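# Untangle coloured wires and sort them into bins

## Task

Separate the tangled wires and put each colour in its own bin, with no wire still hooked on or twisted around a wire of a different colour. Every wire has to lie on its bin's floor. An end or loop may poke over the rim, but it may not droop outside by more than about a finger's width, and it may not reach into a bin that holds another colour. The task fails if any part of any wire hangs over the table edge. Tugging or squeezing two wires hard against each other may also fail it.

## Robot and tools

Robot: two arms, left_arm and right_arm, each ending in a two-finger gripper. The fingers point along the gripper's own +z axis and open and close along its y axis. end_effector_position is the point between the finger pads, roughly 1 cm short of the tips.

Frame: every pose, velocity and offset uses the scene frame. Its origin is at table-top height, halfway between the two nominal bases. +x points out over the table, +z points up, and left_arm sits on the +y side. The arm names do not match image left and right. Calibrated bases: left_arm at (-0.015, +0.340, 0) m, right_arm at (-0.024, -0.237, 0) m, each with only a slight yaw. Printed hand positions and orientations may be off by a few centimetres, more when the arm reaches far. A camera stand is fixed behind the arms.

execute_actions(actions, cameras): actions is a list of actions. Each action is a table of up to 15 rows, one per 1/30 s step; if it has fewer rows, its last row repeats until 15 steps have run. Every row holds 14 numbers in [-1, 1], both arms in one list: left_arm dx, dy, dz, rx, ry, rz, opening, then right_arm's seven in that order. dx..rz are an offset from that arm's Hand target as it stood when the action began, along scene axes. 1.0 equals 0.6 m for dx, dy, dz and 180 degrees for rotation; rx, ry, rz form a single rotation vector about the Hand target's position. All rows of one action measure from the same start, so they do not add up, but the next action starts again from the new Hand target, so repeating an offset moves further. A translation longer than 1.0 is shortened along its direction. opening is not an offset: +1 is fully open (0.094 m), -1 is shut. An arm you do not want to move still needs six zeros plus its present opening; a 0 in the opening slot commands half open. cameras: a list of names, ["all"], or []; if left out, images come only for an empty actions list. An empty list also reports the current scene number and task.

move(target, speed, blend, opening_speed, grip_force, blocking, cameras): target is one 14-number row, laid out as above, or a list of up to 15 such rows. Each row is an offset from the Hand targets at the start of the move, not from the previous row. Grippers travel in straight lines and do not avoid obstacles or each other. speed: top path speed in m/s, 0.002 to 2.9, default 0.25 (rotation up to twice that in rad/s); one number or one per target. blend: corner rounding in metres for a list; 0 means stop at each point. opening_speed: how fast openings change, per second on the -1..+1 scale, at least 0.2; use it to close gently. grip_force: newtons per finger pad, 10 to 50, one number or one per arm; it persists until changed, and lower forces close slowly. blocking=false returns after about 0.5 s while the motion continues. A move is capped at 10 s of path. Its result adds a "move:" line with the ending (done, off_target, moving, held, fault) and any limits (limits=paced: a pose was clipped; limits=held: a check withheld steps). done means within 10 mm and 2 degrees at rest; neither done nor off_target tells you about contact.

wait(seconds): 0 to 10 s, arms keep their last command; a running move carries on. stop(): brakes a running move, needing room if it was fast. zoom_image(camera, region): region is [x0, y0, x1, y1] in pixels, top-left origin, at most 504 by 504, from the camera's newest image. finished_scene(scene): ends the current scene, giving its number; it cannot be undone, so only call it once the wires stay sorted without the robot.

Cameras (all 672x504): cam_head_left, cam_head_right, cam_high, cam_left_wrist, cam_right_wrist.

Results: each arm's end_effector_position (m) and end_effector_quat_wxyz, its Hand target (the last commanded pose after clipping; next offsets count from it), Tool commands, grip_measured on the opening scale, Joint positions (last entry is opening in metres), joint torques (include gravity, have per-arm offsets; joints 1 to 3 wrap at ±28 N m), Joint velocities (omitted or marked within noise when still), motor temperatures, and for execute_actions some intermediate end_effector_position steps. Orientation commands are clipped to 40 degrees from the measured orientation each step. Grippers often stop a few centimetres short in free air; resend zeros or add the missing distance. grip_measured tracks your command even after the fingers touch something, so it does not reveal contact; squeeze force rises steeply once you command below the touch point. To release, command well above grip_measured.

Avoid: letting the grippers, housings or wrist cameras touch each other or one gripper close on the other's fingers; fast contact with the table or bins; dropping wires from height or releasing them while moving; any wire going over or off the table edge; yanking wires hard against each other; strain on the wrist camera cables; paths passing close to an arm's own base (go around it). Holding loads, stretching out or pushing at unreachable poses heats motors: a MOTOR HOT line appears at 75 °C, at 90 °C the arm folds and stops for the scene, at 100 °C it goes limp. Objects may occasionally be nudged by outside forces.

Each tool is called after "Emit:" as name(argument=value, ...) on one line, values as JSON.

## Session

Emit:
execute_actions(actions=[])

Scene clock: 0.00 s.
left_arm: end_effector_position=(+0.3006, +0.2434, +0.1562) grip_measured=+1.000 end_effector_quat_wxyz=(+0.234, +0.126, +0.943, -0.201) | right_arm: end_effector_position=(+0.3749, -0.1187, +0.1643) grip_measured=+1.000 end_effector_quat_wxyz=(+0.155, -0.020, +0.987, +0.027)
Joint positions: left_arm=[-0.109 1.348 1.062 -0.804 0.421 0.087 0.094] | right_arm=[0.313 1.832 1.706 -1.131 0.034 0.256 0.094]
Joint velocities: within noise
Joint torques (N m): no reading
Motor temperatures (°C): left_arm=[33 34 42 32 31 33 34] | right_arm=[32 32 38 36 34 32 33]
Heat: left arm: 42 °C; right arm: 38 °C.
Hand target: left_arm +0.3003, +0.2423, +0.1594; +0.237, +0.129, +0.941, -0.204 | right_arm +0.3761, -0.1186, +0.1707; +0.163, -0.020, +0.986, +0.028
Tool commands: left_gripper/opening=+1.0 right_gripper/opening=+1.0

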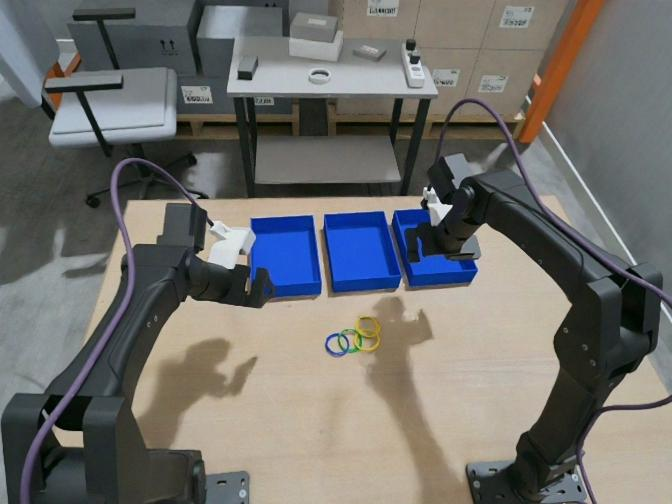

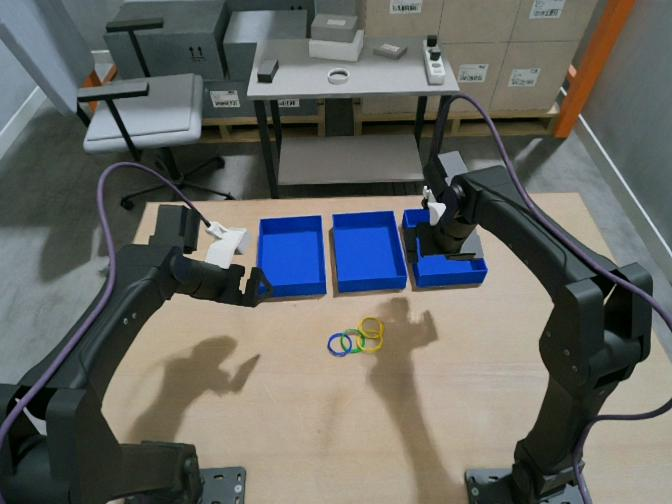

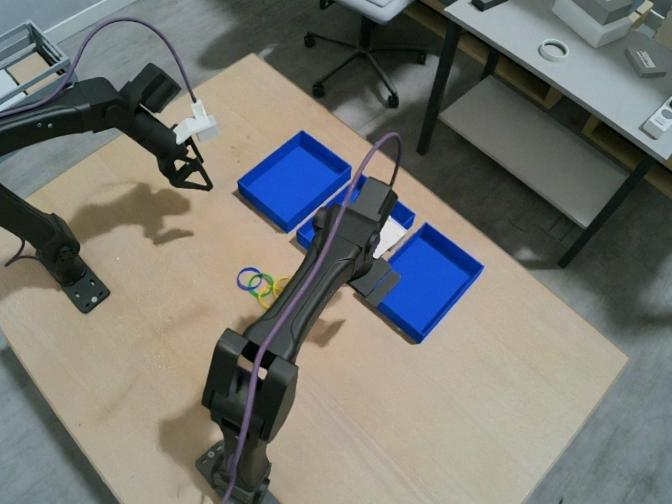

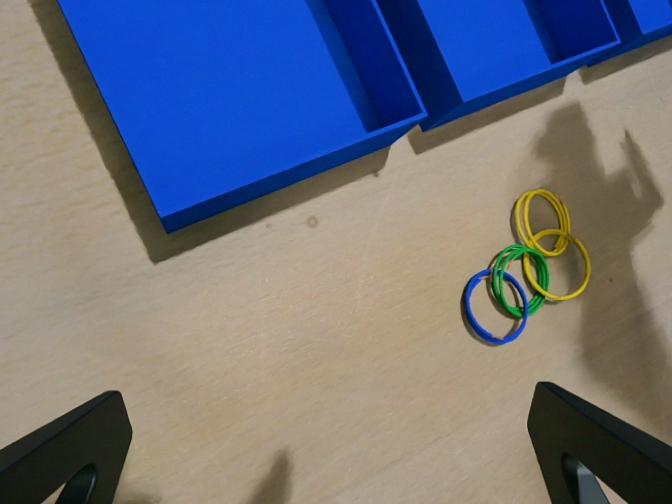

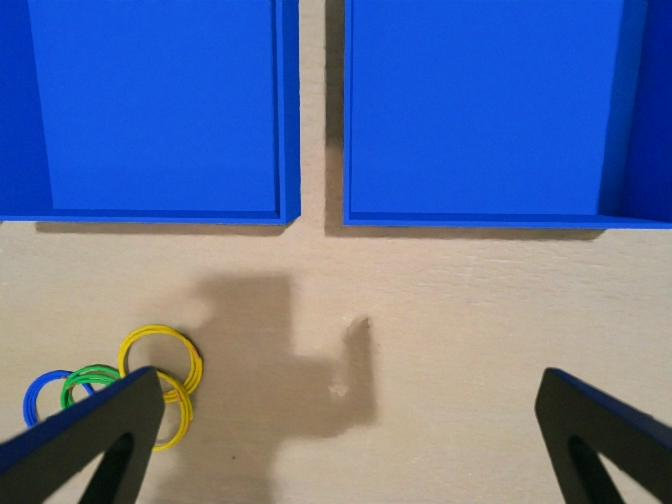

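Emit:
zoom_image(camera="cam_left_wrist", region=[440, 170, 620, 360])

Emit:
zoom_image(camera="cam_right_wrist", region=[0, 310, 220, 470])

Emit:
zoom_image(camera="cam_head_left", region=[300, 300, 400, 375])

Scaled by 2.653 from the camera's 672x504 image, which has a finer 960x720 frame.

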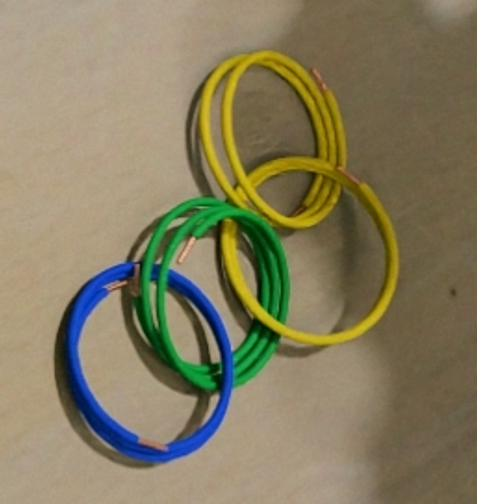

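Scaled by 2.291 from the camera's 672x504 image, which has a finer 960x720 frame.

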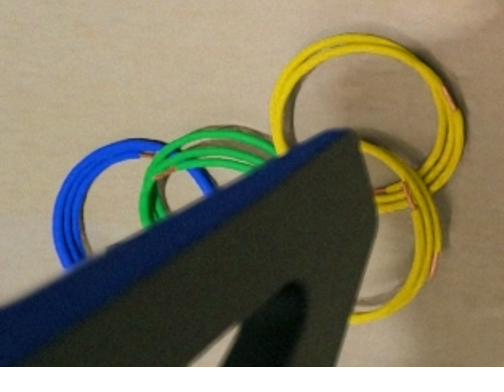

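Scaled by 5.040 from the camera's 672x504 image, which has a finer 960x720 frame.

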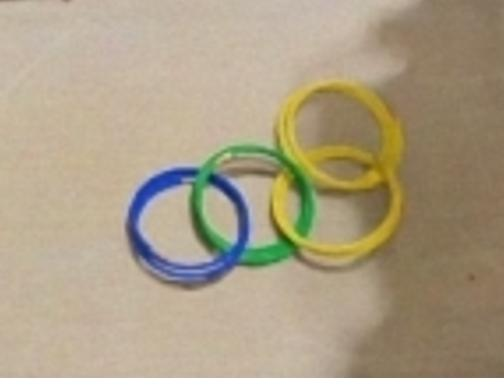

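Emit:
move(target=[-0.083,-0.25,0.08,0.133,0.154,0.084,1,-0.21,-0.3,0.05,0,0,0,1], cameras=["all"])

Scene clock: 32.87 s.
left_arm: end_effector_position=(+0.2496, +0.0904, +0.2071) grip_measured=+1.000 end_effector_quat_wxyz=(+0.043, +0.004, +0.998, -0.047) | right_arm: end_effector_position=(+0.2560, -0.3025, +0.2005) grip_measured=+1.000 end_effector_quat_wxyz=(+0.163, -0.017, +0.986, +0.020)
Joint positions: left_arm=[-0.788 1.857 1.955 -1.543 0.01 -0.745 0.094] | right_arm=[-0.312 1.374 1.377 -1.276 -0.146 -0.337 0.094]
Joint torques (N m): left_arm=[-0.06 -7.66 6.84 0.19 -0.07 -0.08] | right_arm=[-0.32 -5.61 4.85 0.76 -0.33 -0.05]
Motor temperatures (°C): left_arm=[33 37 46 33 32 33 34] | right_arm=[32 38 41 36 34 32 33]
Heat: left arm: 46 °C; right arm: 41 °C.
Hand target: left_arm +0.2505, +0.0924, +0.2075; +0.000, -0.001, +1.000, +0.001 | right_arm +0.2501, -0.2985, +0.2007; +0.164, -0.020, +0.986, +0.029
Off the commanded pose: left_arm 0.002 m, 7 deg | right_arm 0.007 m, 1 deg.
joint sent to its limit (left arm) — joint 4 (wrist pitch), lower limit. The joint targets are off in orientation, not in position.
move: off_target (left_arm)

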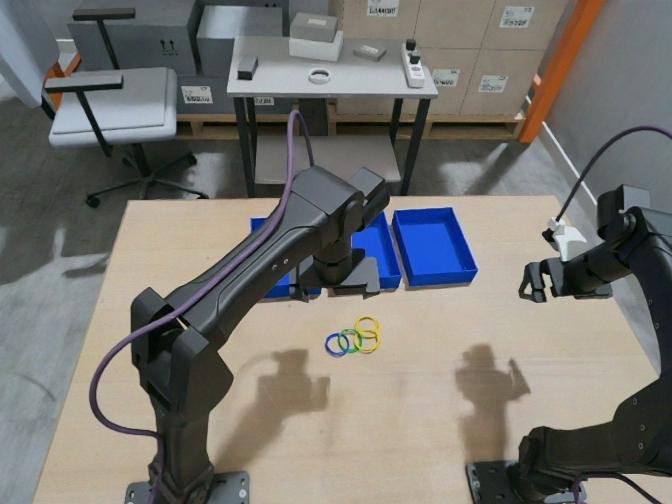

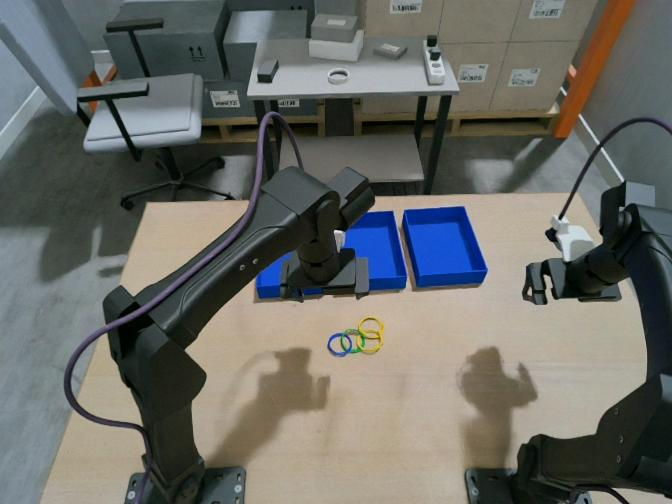

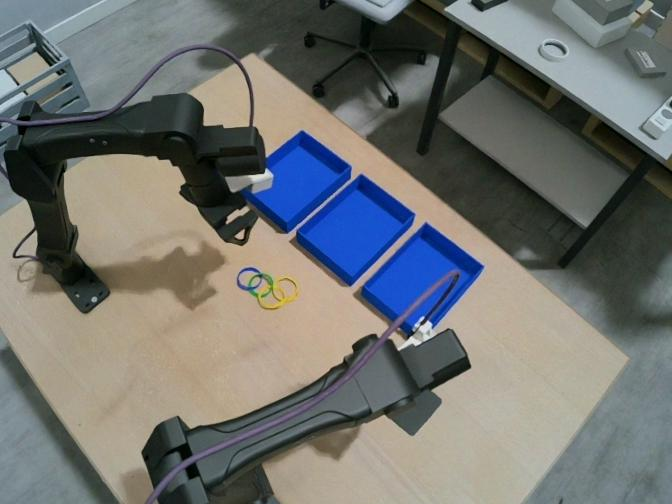

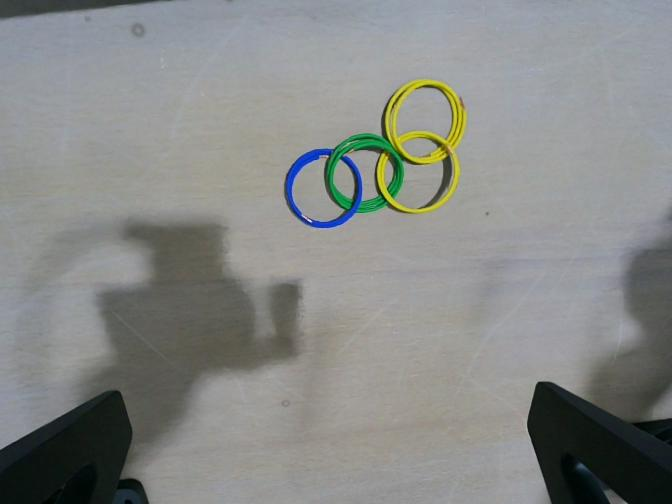

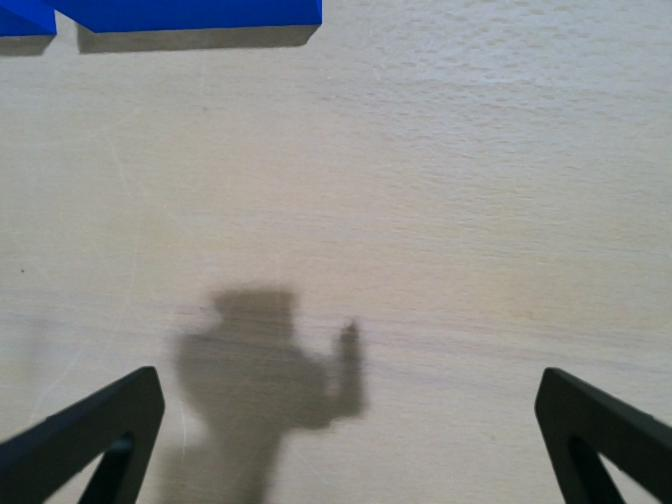

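Emit:
move(target=[0.083,-0.05,-0.14,0,0,0,1,0,0,0,0,0,0,1], cameras=["cam_left_wrist"])

Emit:
zoom_image(camera="cam_left_wrist", region=[200, 50, 500, 350])

Scene clock: 46.43 s.
left_arm: end_effector_position=(+0.2932, +0.0629, +0.1208) grip_measured=+1.000 end_effector_quat_wxyz=(-0.011, -0.002, +1.000, +0.003) | right_arm: end_effector_position=(+0.2559, -0.3024, +0.2005) grip_measured=+1.000 end_effector_quat_wxyz=(+0.163, -0.018, +0.986, +0.020)
Joint positions: left_arm=[-0.765 2.176 2.078 -1.493 0.01 -0.735 0.094] | right_arm=[-0.312 1.374 1.377 -1.277 -0.146 -0.337 0.094]
Joint torques (N m): left_arm=[0.58 -11.34 6.78 0.18 -0.08 0.11] | right_arm=[-0.31 -5.63 4.83 0.75 -0.34 -0.08]
Heat: left arm: 48 °C; right arm: 41 °C.
Hand target: left_arm +0.3002, +0.0622, +0.1235; +0.000, +0.000, +1.000, +0.001 | right_arm +0.2501, -0.2985, +0.2007; +0.164, -0.020, +0.986, +0.028
Off the commanded pose: left_arm 0.008 m, 1 deg | right_arm 0.007 m, 1 deg.
move: done
Images, in order (width x height): cam_left_wrist 672x504.

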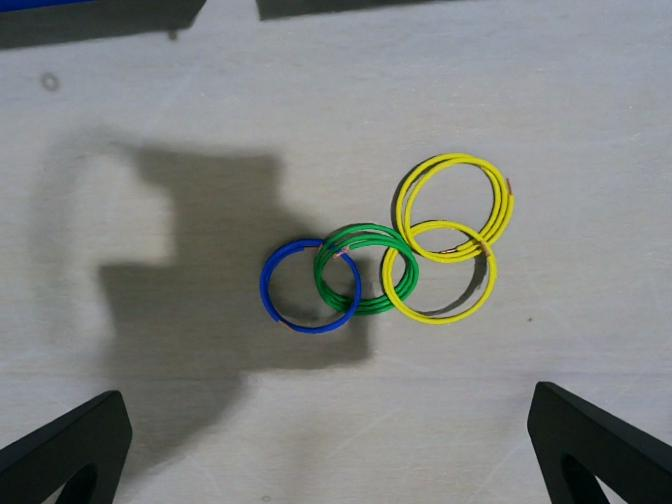

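Scaled by 1.680 from the camera's 672x504 image, which has a finer 960x720 frame.

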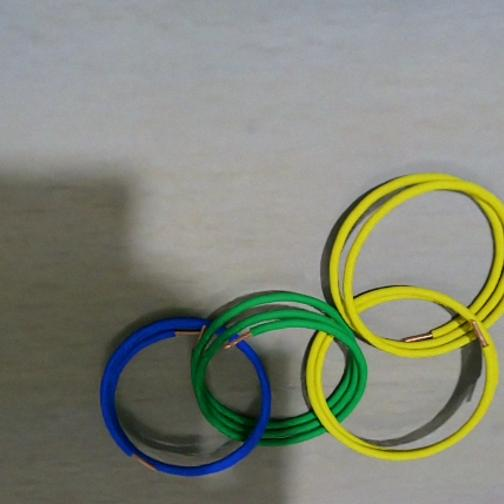

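Emit:
zoom_image(camera="cam_left_wrist", region=[250, 215, 390, 345])

Emit:
zoom_image(camera="cam_left_wrist", region=[370, 140, 530, 330])

Scaled by 3.600 from the camera's 672x504 image, which has a finer 960x720 frame.

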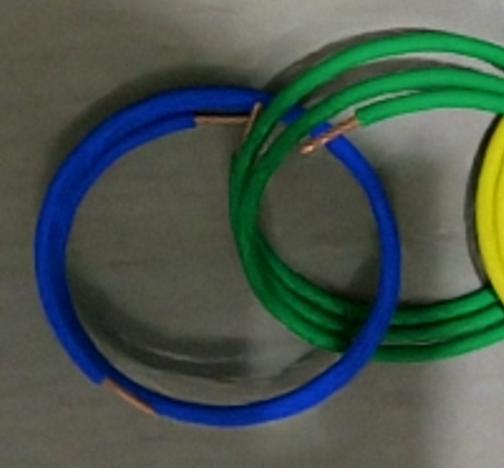

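Scaled by 2.653 from the camera's 672x504 image, which has a finer 960x720 frame.

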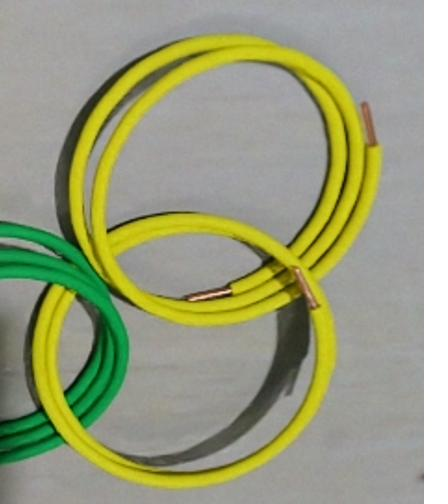

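Emit:
move(target=[0.07,0.0,0,0,0,0,-1,0,0,0,0,0,0,1], cameras=["cam_left_wrist"])

Scene clock: 117.20 s.
left_arm: end_effector_position=(+0.3428, +0.0614, +0.1268) grip_measured=-0.987 end_effector_quat_wxyz=(+0.015, -0.006, +1.000, -0.017) | right_arm: end_effector_position=(+0.2559, -0.3024, +0.2005) grip_measured=+1.000 end_effector_quat_wxyz=(+0.163, -0.018, +0.986, +0.020)
Joint positions: left_arm=[-0.695 2.314 2.331 -1.543 0.007 -0.674 0.001] | right_arm=[-0.312 1.374 1.377 -1.277 -0.146 -0.337 0.094]
Joint torques (N m): left_arm=[-0.23 -11.22 6.83 0.09 -0.01 0.08] | right_arm=[-0.31 -5.63 4.83 0.75 -0.34 -0.08]
Motor temperatures (°C): left_arm=[33 43 49 32 32 33 34] | right_arm=[32 36 40 36 34 32 33]
Heat: left arm: 49 °C; right arm: 40 °C.
Hand target: left_arm +0.3423, +0.0623, +0.1235; +0.000, -0.001, +1.000, +0.001 | right_arm +0.2501, -0.2985, +0.2007; +0.164, -0.020, +0.986, +0.028
Off the commanded pose: left_arm 0.003 m, 3 deg | right_arm 0.007 m, 1 deg.
joint sent to its limit (left arm) — joint 4 (wrist pitch), lower limit. The joint targets still meet the commanded pose.
move: off_target (left_arm)
Images, in order (width x height): cam_left_wrist 672x504.

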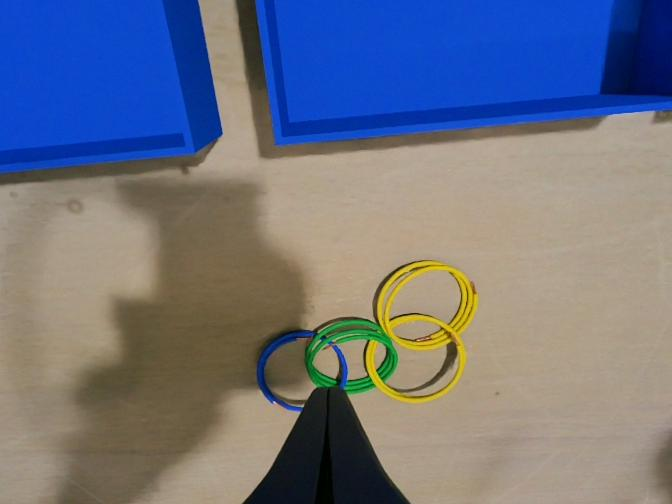

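Emit:
move(target=[-0.053,0.063,-0.11,0,0,0,-0.36,0,0,0,0,0,0,1], cameras=["cam_left_wrist"])

Scene clock: 146.27 s.
left_arm: end_effector_position=(+0.3070, +0.0982, +0.0525) grip_measured=-0.363 end_effector_quat_wxyz=(-0.013, -0.002, +1.000, +0.005) | right_arm: end_effector_position=(+0.2559, -0.3024, +0.2005) grip_measured=+1.000 end_effector_quat_wxyz=(+0.163, -0.018, +0.986, +0.020)
Joint positions: left_arm=[-0.678 2.133 1.737 -1.203 0.007 -0.648 0.03] | right_arm=[-0.312 1.374 1.377 -1.277 -0.146 -0.337 0.094]
Joint torques (N m): left_arm=[0.35 -13.45 4.46 0.34 -0.02 0.07] | right_arm=[-0.31 -5.63 4.83 0.75 -0.33 -0.08]
Motor temperatures (°C): left_arm=[33 48 50 32 32 33 35] | right_arm=[32 36 40 36 34 32 33]
Heat: left arm: 50 °C; right arm: 40 °C.
Hand target: left_arm +0.3104, +0.1000, +0.0574; +0.000, +0.000, +1.000, +0.001 | right_arm +0.2501, -0.2985, +0.2007; +0.164, -0.020, +0.986, +0.028
Off the commanded pose: left_arm 0.006 m, 2 deg | right_arm 0.007 m, 1 deg.
move: done
Images, in order (width x height): cam_left_wrist 672x504.

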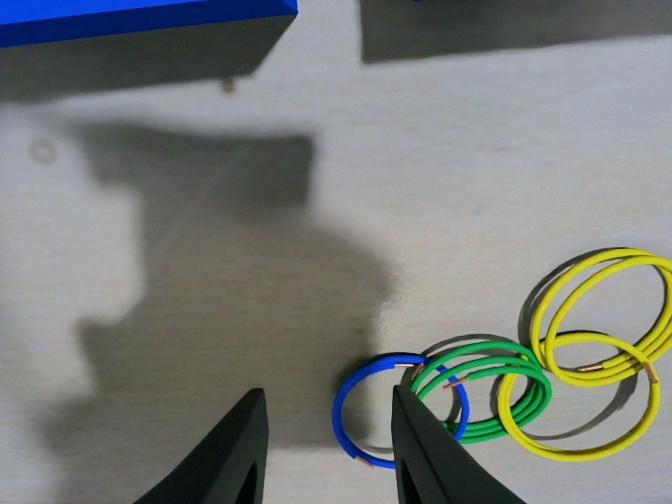

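Emit:
move(target=[-0.033,-0.008,-0.04,0,0,0,-0.36,0,0,0,0,0,0,1], cameras=["cam_left_wrist"])

Emit:
zoom_image(camera="cam_left_wrist", region=[220, 250, 620, 504])

Scene clock: 159.97 s.
left_arm: end_effector_position=(+0.2878, +0.0972, +0.0269) grip_measured=-0.363 end_effector_quat_wxyz=(-0.016, +0.003, +1.000, +0.008) | right_arm: end_effector_position=(+0.2559, -0.3024, +0.2005) grip_measured=+1.000 end_effector_quat_wxyz=(+0.163, -0.018, +0.986, +0.020)
Joint positions: left_arm=[-0.709 2.105 1.589 -1.089 0.007 -0.669 0.03] | right_arm=[-0.312 1.374 1.377 -1.277 -0.146 -0.337 0.094]
Joint torques (N m): left_arm=[-0.25 -13.08 4.48 0.33 -0.01 -0.09] | right_arm=[-0.29 -5.63 4.85 0.75 -0.34 -0.08]
Heat: left arm: 52 °C; right arm: 40 °C.
Hand target: left_arm +0.2906, +0.0953, +0.0335; +0.000, -0.001, +1.000, +0.001 | right_arm +0.2501, -0.2985, +0.2007; +0.164, -0.020, +0.986, +0.028
Off the commanded pose: left_arm 0.007 m, 2 deg | right_arm 0.007 m, 1 deg.
move: done
Images, in order (width x height): cam_left_wrist 672x504.

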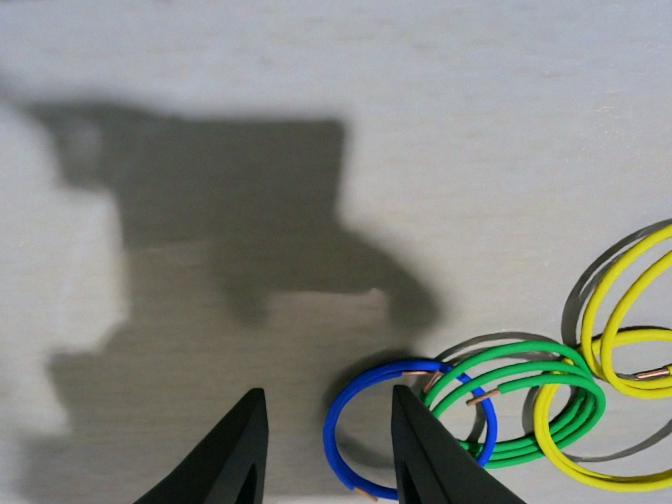

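Scaled by 1.260 from the camera's 672x504 image, which has a finer 960x720 frame.

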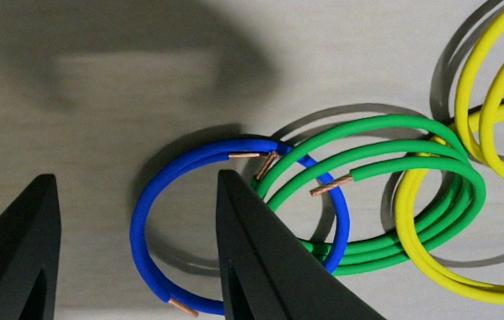

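Emit:
move(target=[[-0.02,-0.002,-0.0,0,0,0,-0.36,0,0,0,0,0,0,1],[-0.02,-0.002,-0.02,0,0,0,-0.36,0,0,0,0,0,0,1]], cameras=["cam_left_wrist","cam_head_left"], speed=0.08)

Emit:
zoom_image(camera="cam_left_wrist", region=[220, 250, 620, 504])

Scene clock: 175.07 s.
left_arm: end_effector_position=(+0.2774, +0.0962, +0.0196) grip_measured=-0.363 end_effector_quat_wxyz=(-0.011, +0.001, +1.000, +0.004) | right_arm: end_effector_position=(+0.2559, -0.3024, +0.2005) grip_measured=+1.000 end_effector_quat_wxyz=(+0.163, -0.018, +0.986, +0.020)
Joint positions: left_arm=[-0.728 2.074 1.512 -1.03 0.007 -0.691 0.03] | right_arm=[-0.312 1.374 1.377 -1.277 -0.146 -0.337 0.094]
Joint torques (N m): left_arm=[-0.64 -11.84 4.36 0.29 -0.06 -0.15] | right_arm=[-0.32 -5.63 4.85 0.75 -0.33 -0.08]
Motor temperatures (°C): left_arm=[33 55 46 32 32 33 35] | right_arm=[32 36 40 36 34 32 33]
Heat: left arm: 55 °C; right arm: 40 °C.
Hand target: left_arm +0.2786, +0.0942, +0.0215; +0.000, -0.001, +1.000, +0.001 | right_arm +0.2501, -0.2985, +0.2007; +0.164, -0.020, +0.986, +0.028
Off the commanded pose: left_arm 0.003 m, 1 deg | right_arm 0.007 m, 1 deg.
move: done
Images, in order (width x height): cam_head_left 672x504, cam_left_wrist 672x504.

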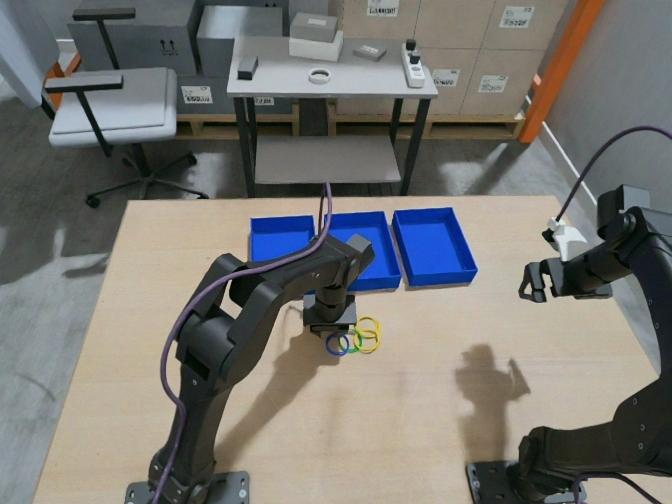

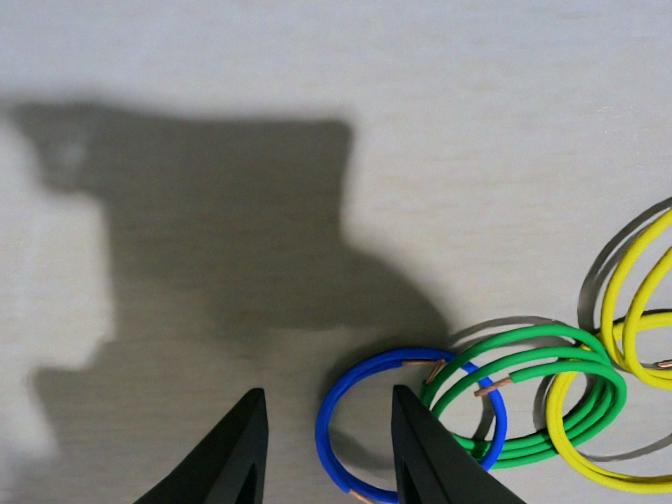

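Scaled by 1.260 from the camera's 672x504 image, which has a finer 960x720 frame.

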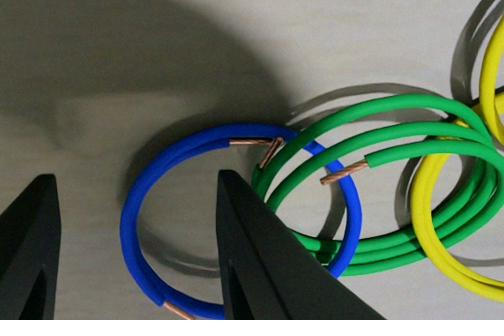

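Emit:
move(target=[[-0.015,0.003,-0.0,0,0,0,-0.36,0,0,0,0,0,0,1],[-0.016,0.003,-0.014,0,0,0,-0.36,0,0,0,0,0,0,1]], cameras=["cam_left_wrist"], speed=0.08)

Emit:
zoom_image(camera="cam_left_wrist", region=[220, 250, 620, 504])

Scene clock: 185.53 s.
left_arm: end_effector_position=(+0.2680, +0.0987, +0.0102) grip_measured=-0.363 end_effector_quat_wxyz=(-0.012, +0.001, +1.000, +0.005) | right_arm: end_effector_position=(+0.2559, -0.3024, +0.2005) grip_measured=+1.000 end_effector_quat_wxyz=(+0.163, -0.018, +0.986, +0.020)
Joint positions: left_arm=[-0.739 2.057 1.446 -0.985 0.007 -0.703 0.03] | right_arm=[-0.312 1.374 1.377 -1.277 -0.146 -0.337 0.094]
Joint torques (N m): left_arm=[-0.64 -11.75 4.31 0.33 -0.04 -0.1] | right_arm=[-0.32 -5.63 4.83 0.75 -0.34 -0.08]
Heat: left arm: 52 °C; right arm: 40 °C.
Hand target: left_arm +0.2691, +0.0959, +0.0131; +0.000, -0.001, +1.000, +0.001 | right_arm +0.2501, -0.2985, +0.2007; +0.164, -0.020, +0.986, +0.028
Off the commanded pose: left_arm 0.004 m, 1 deg | right_arm 0.007 m, 1 deg.
move: done
Images, in order (width x height): cam_left_wrist 672x504.

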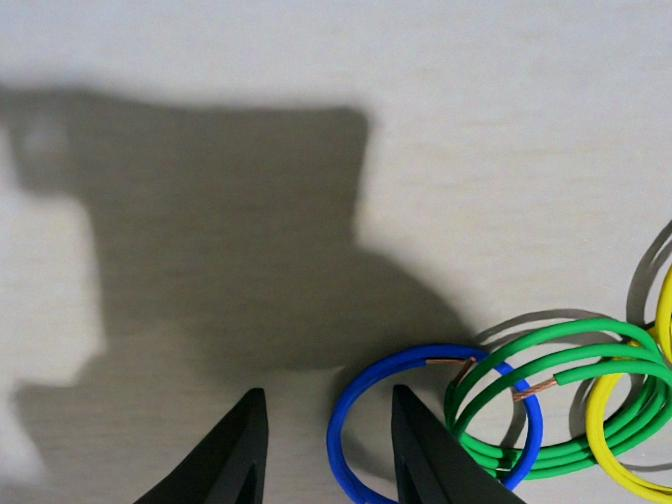

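Scaled by 1.260 from the camera's 672x504 image, which has a finer 960x720 frame.

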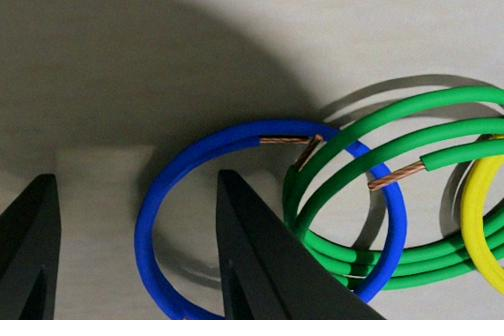

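Emit:
move(target=[[-0.014,0.0,0,0,0,0,-0.36,0,0,0,0,0,0,1],[-0.014,0.0,0,0,0,0,-0.9,0,0,0,0,0,0,1]], cameras=["cam_left_wrist"], speed=0.08, grip_force=15, opening_speed=0.4)

Emit:
zoom_image(camera="cam_left_wrist", region=[220, 250, 620, 504])

Scene clock: 213.73 s.
left_arm: end_effector_position=(+0.2588, +0.0987, +0.0070) grip_measured=-0.896 end_effector_quat_wxyz=(-0.015, +0.001, +1.000, +0.008) | right_arm: end_effector_position=(+0.2559, -0.3024, +0.2005) grip_measured=+1.000 end_effector_quat_wxyz=(+0.163, -0.018, +0.986, +0.020)
Joint positions: left_arm=[-0.756 2.044 1.413 -0.973 0.007 -0.719 0.005] | right_arm=[-0.312 1.374 1.377 -1.277 -0.146 -0.337 0.094]
Joint torques (N m): left_arm=[-0.51 -12.44 4.48 0.33 0 -0.1] | right_arm=[-0.32 -5.61 4.83 0.75 -0.33 -0.08]
Heat: left arm: 52 °C; right arm: 40 °C.
Hand target: left_arm +0.2605, +0.0959, +0.0130; +0.000, -0.001, +1.000, +0.001 | right_arm +0.2501, -0.2985, +0.2007; +0.164, -0.020, +0.986, +0.028
Off the commanded pose: left_arm 0.007 m, 2 deg | right_arm 0.007 m, 1 deg.
grip_force (N): 15, 15
move: done
Images, in order (width x height): cam_left_wrist 672x504.

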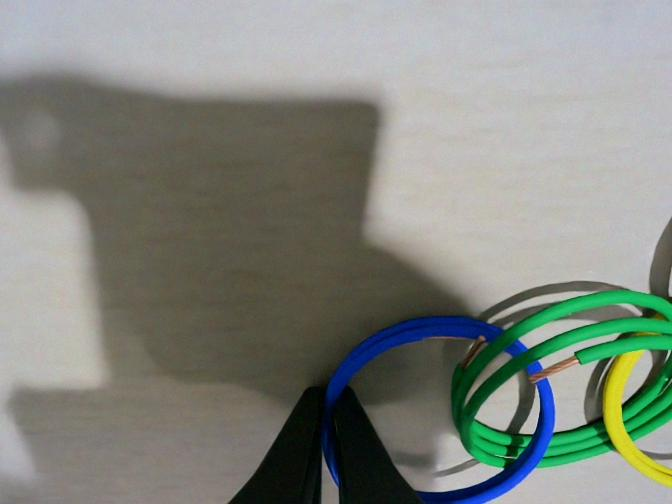

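Scaled by 1.260 from the camera's 672x504 image, which has a finer 960x720 frame.

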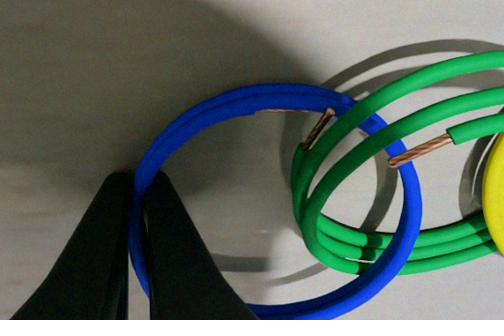

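Emit:
move(target=[[0,0.0,0,0,0,0,-1,0,0,0,0,0,0,1],[0.0,0.0,0.1,0,0,0,-1,0,0,0,0,0,0,1]], cameras=["all"], speed=0.06, opening_speed=0.4)

Emit:
zoom_image(camera="cam_left_wrist", region=[220, 250, 620, 504])

Emit:
zoom_image(camera="cam_head_left", region=[290, 290, 410, 380])

Emit:
zoom_image(camera="cam_high", region=[210, 230, 330, 320])

Scene clock: 224.83 s.
left_arm: end_effector_position=(+0.2595, +0.0980, +0.0604) grip_measured=-0.928 end_effector_quat_wxyz=(-0.011, +0.001, +1.000, +0.005) | right_arm: end_effector_position=(+0.2559, -0.3024, +0.2005) grip_measured=+1.000 end_effector_quat_wxyz=(+0.163, -0.018, +0.986, +0.020)
Joint positions: left_arm=[-0.756 1.979 1.539 -1.154 0.007 -0.719 0.003] | right_arm=[-0.312 1.374 1.377 -1.277 -0.146 -0.337 0.094]
Joint torques (N m): left_arm=[-0.79 -12.01 6.97 -0.04 -0.03 -0.13] | right_arm=[-0.31 -5.63 4.82 0.75 -0.33 -0.08]
Motor temperatures (°C): left_arm=[33 55 46 32 31 33 35] | right_arm=[32 36 40 36 34 32 33]
Heat: left arm: 55 °C; right arm: 40 °C.
Hand target: left_arm +0.2605, +0.0959, +0.0730; +0.000, -0.001, +1.000, +0.001 | right_arm +0.2501, -0.2985, +0.2007; +0.164, -0.020, +0.986, +0.028
Off the commanded pose: left_arm 0.013 m, 1 deg | right_arm 0.007 m, 1 deg.
grip_force (N): 15, 15
move: off_target (left_arm)

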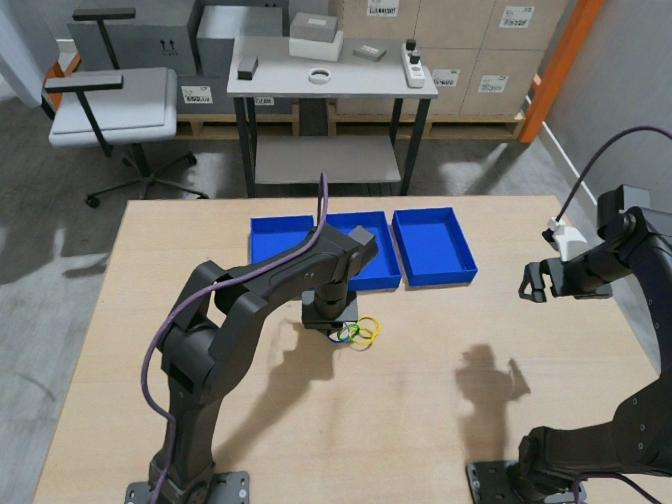

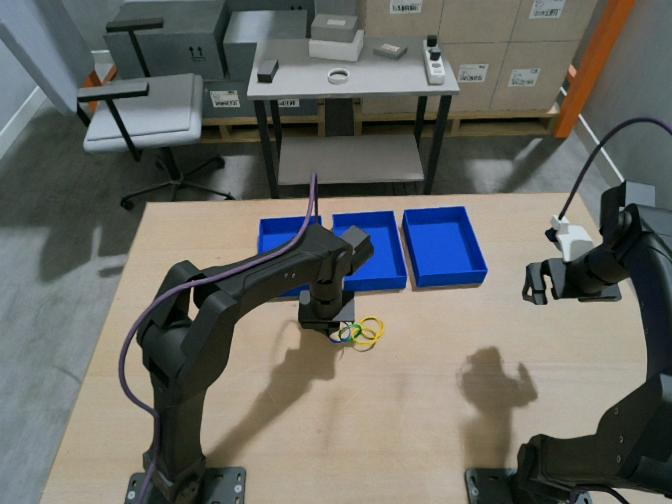

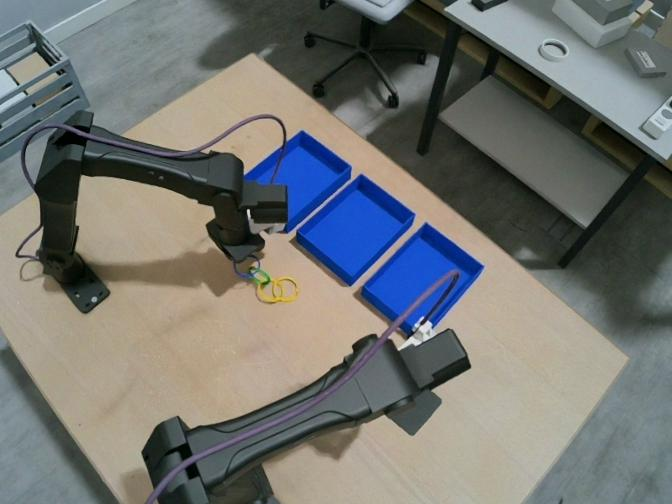

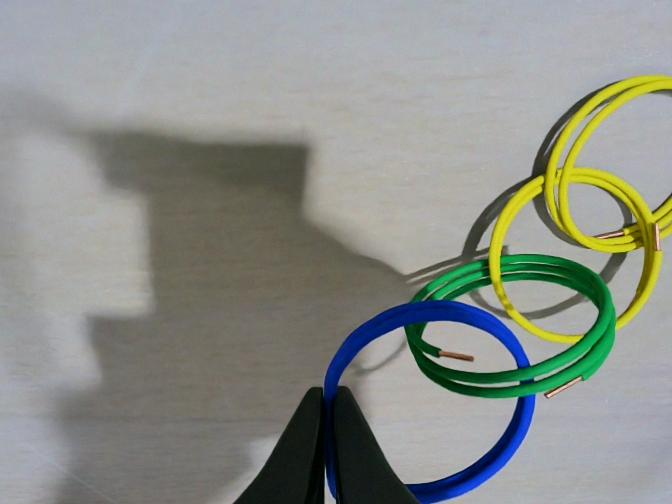

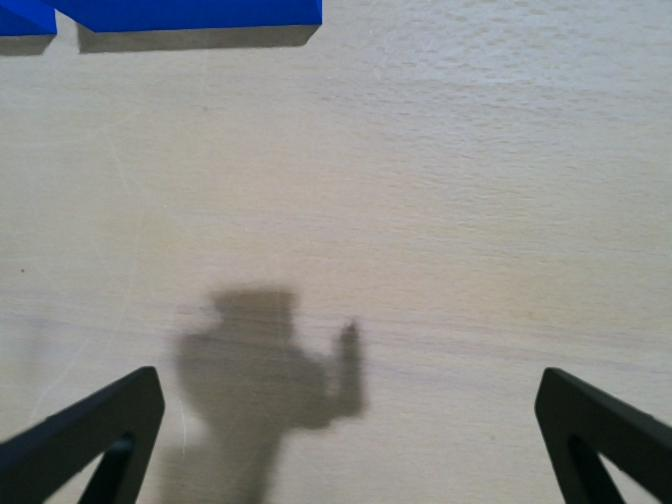

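Scaled by 1.260 from the camera's 672x504 image, which has a finer 960x720 frame.

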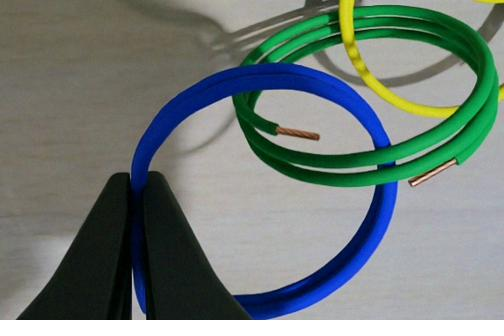

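Scaled by 4.200 from the camera's 672x504 image, which has a finer 960x720 frame.

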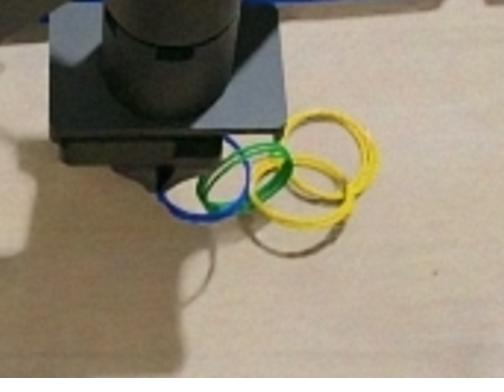

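Scaled by 4.200 from the camera's 672x504 image, which has a finer 960x720 frame.

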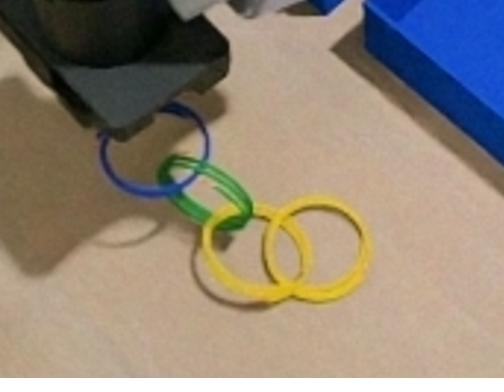

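Emit:
zoom_image(camera="cam_left_wrist", region=[300, 280, 460, 504])

Emit:
zoom_image(camera="cam_left_wrist", region=[390, 230, 640, 504])

Scaled by 2.250 from the camera's 672x504 image, which has a finer 960x720 frame.

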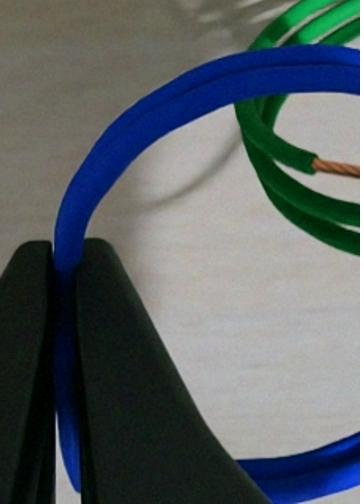

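Scaled by 1.839 from the camera's 672x504 image, which has a finer 960x720 frame.

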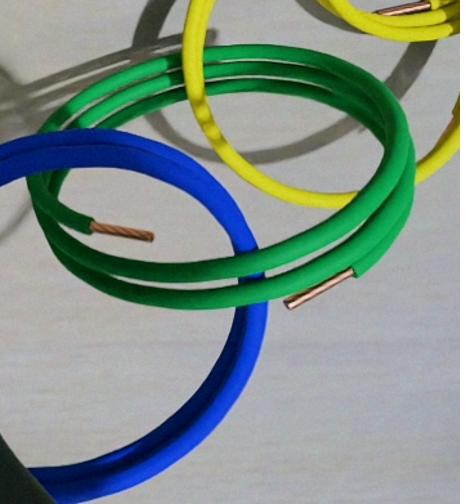

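Emit:
move(target=[0.1,0.0,0.3,0,0,0,-1,0,0,0,0,0,0,1], cameras=["all"], speed=0.06)

Emit:
zoom_image(camera="cam_left_wrist", region=[300, 280, 460, 504])

Emit:
zoom_image(camera="cam_high", region=[210, 200, 330, 320])

Scene clock: 298.50 s.
left_arm: end_effector_position=(+0.3222, +0.0900, +0.2396) grip_measured=-0.929 end_effector_quat_wxyz=(+0.112, -0.003, +0.990, -0.088) | right_arm: end_effector_position=(+0.2559, -0.3024, +0.2005) grip_measured=+1.000 end_effector_quat_wxyz=(+0.163, -0.018, +0.986, +0.020)
Joint positions: left_arm=[-0.672 1.993 2.252 -1.545 0.007 -0.645 0.003] | right_arm=[-0.312 1.374 1.377 -1.277 -0.146 -0.337 0.094]
Joint torques (N m): left_arm=[0.59 -11.75 6.72 0.47 0 0.07] | right_arm=[-0.32 -5.61 4.83 0.75 -0.33 -0.08]
Motor temperatures (°C): left_arm=[33 50 50 32 31 33 35] | right_arm=[32 36 40 36 34 32 33]
Heat: left arm: 50 °C; right arm: 40 °C.
Hand target: left_arm +0.3205, +0.0959, +0.2530; +0.000, -0.001, +1.000, +0.001 | right_arm +0.2501, -0.2985, +0.2007; +0.164, -0.020, +0.986, +0.028
Off the commanded pose: left_arm 0.015 m, 16 deg | right_arm 0.007 m, 1 deg.
joint sent to its limit (left arm) — joint 4 (wrist pitch), lower limit. The joint targets are off in orientation, not in position.
grip_force (N): 15, 15
move: off_target (left_arm)

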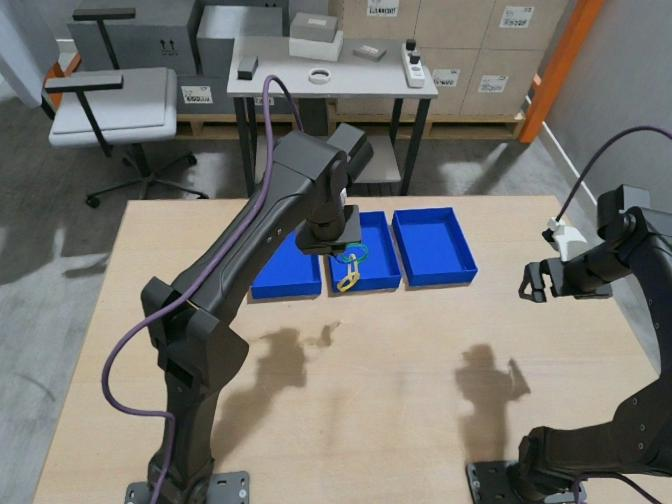

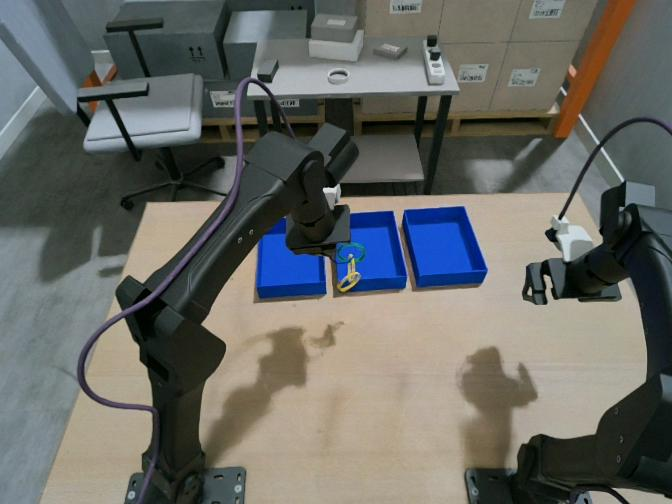

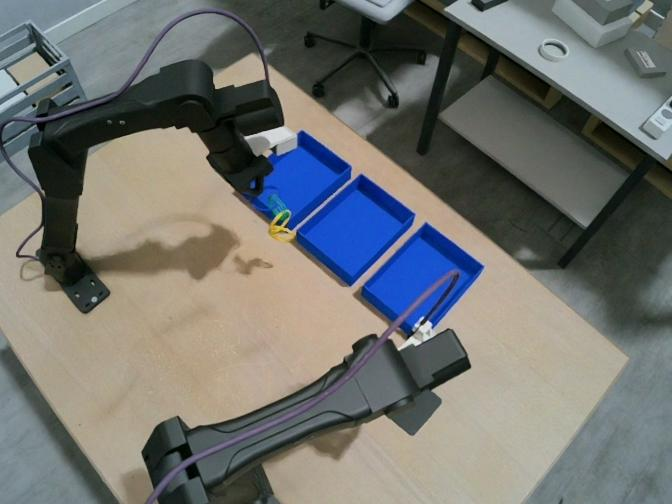

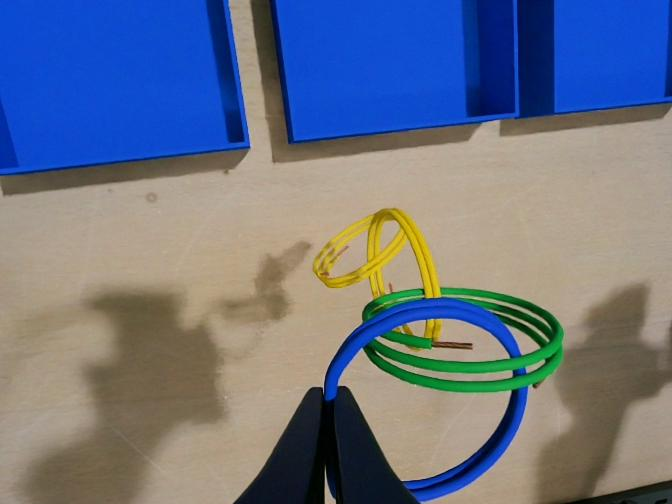

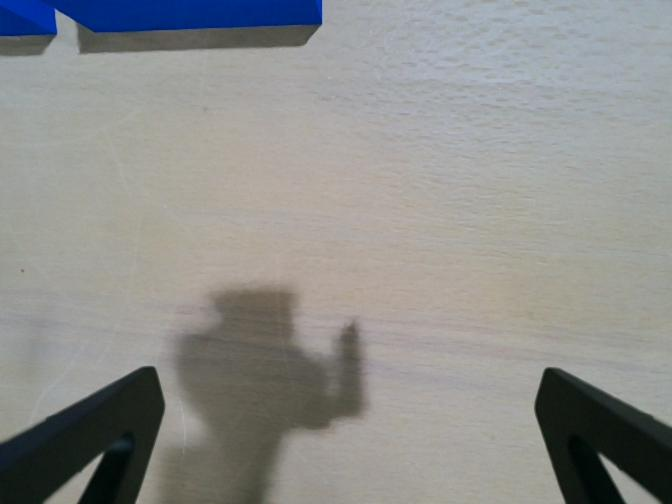

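Scaled by 2.250 from the camera's 672x504 image, which has a finer 960x720 frame.

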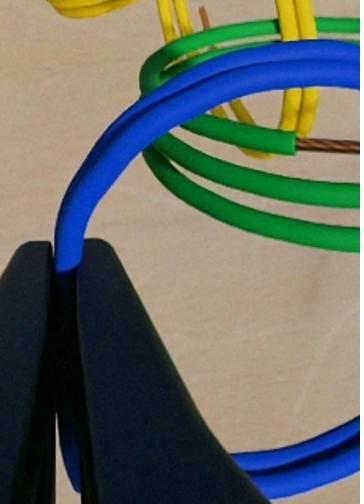

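Scaled by 4.200 from the camera's 672x504 image, which has a finer 960x720 frame.

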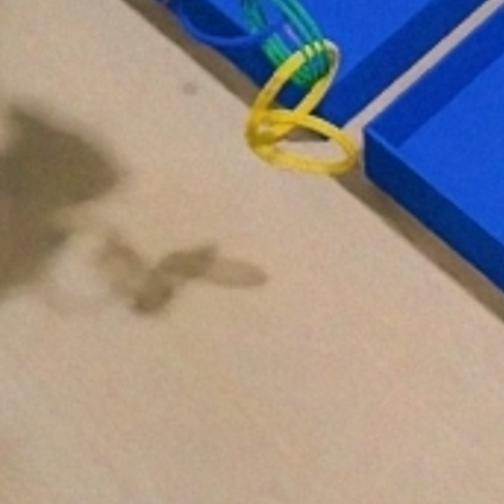

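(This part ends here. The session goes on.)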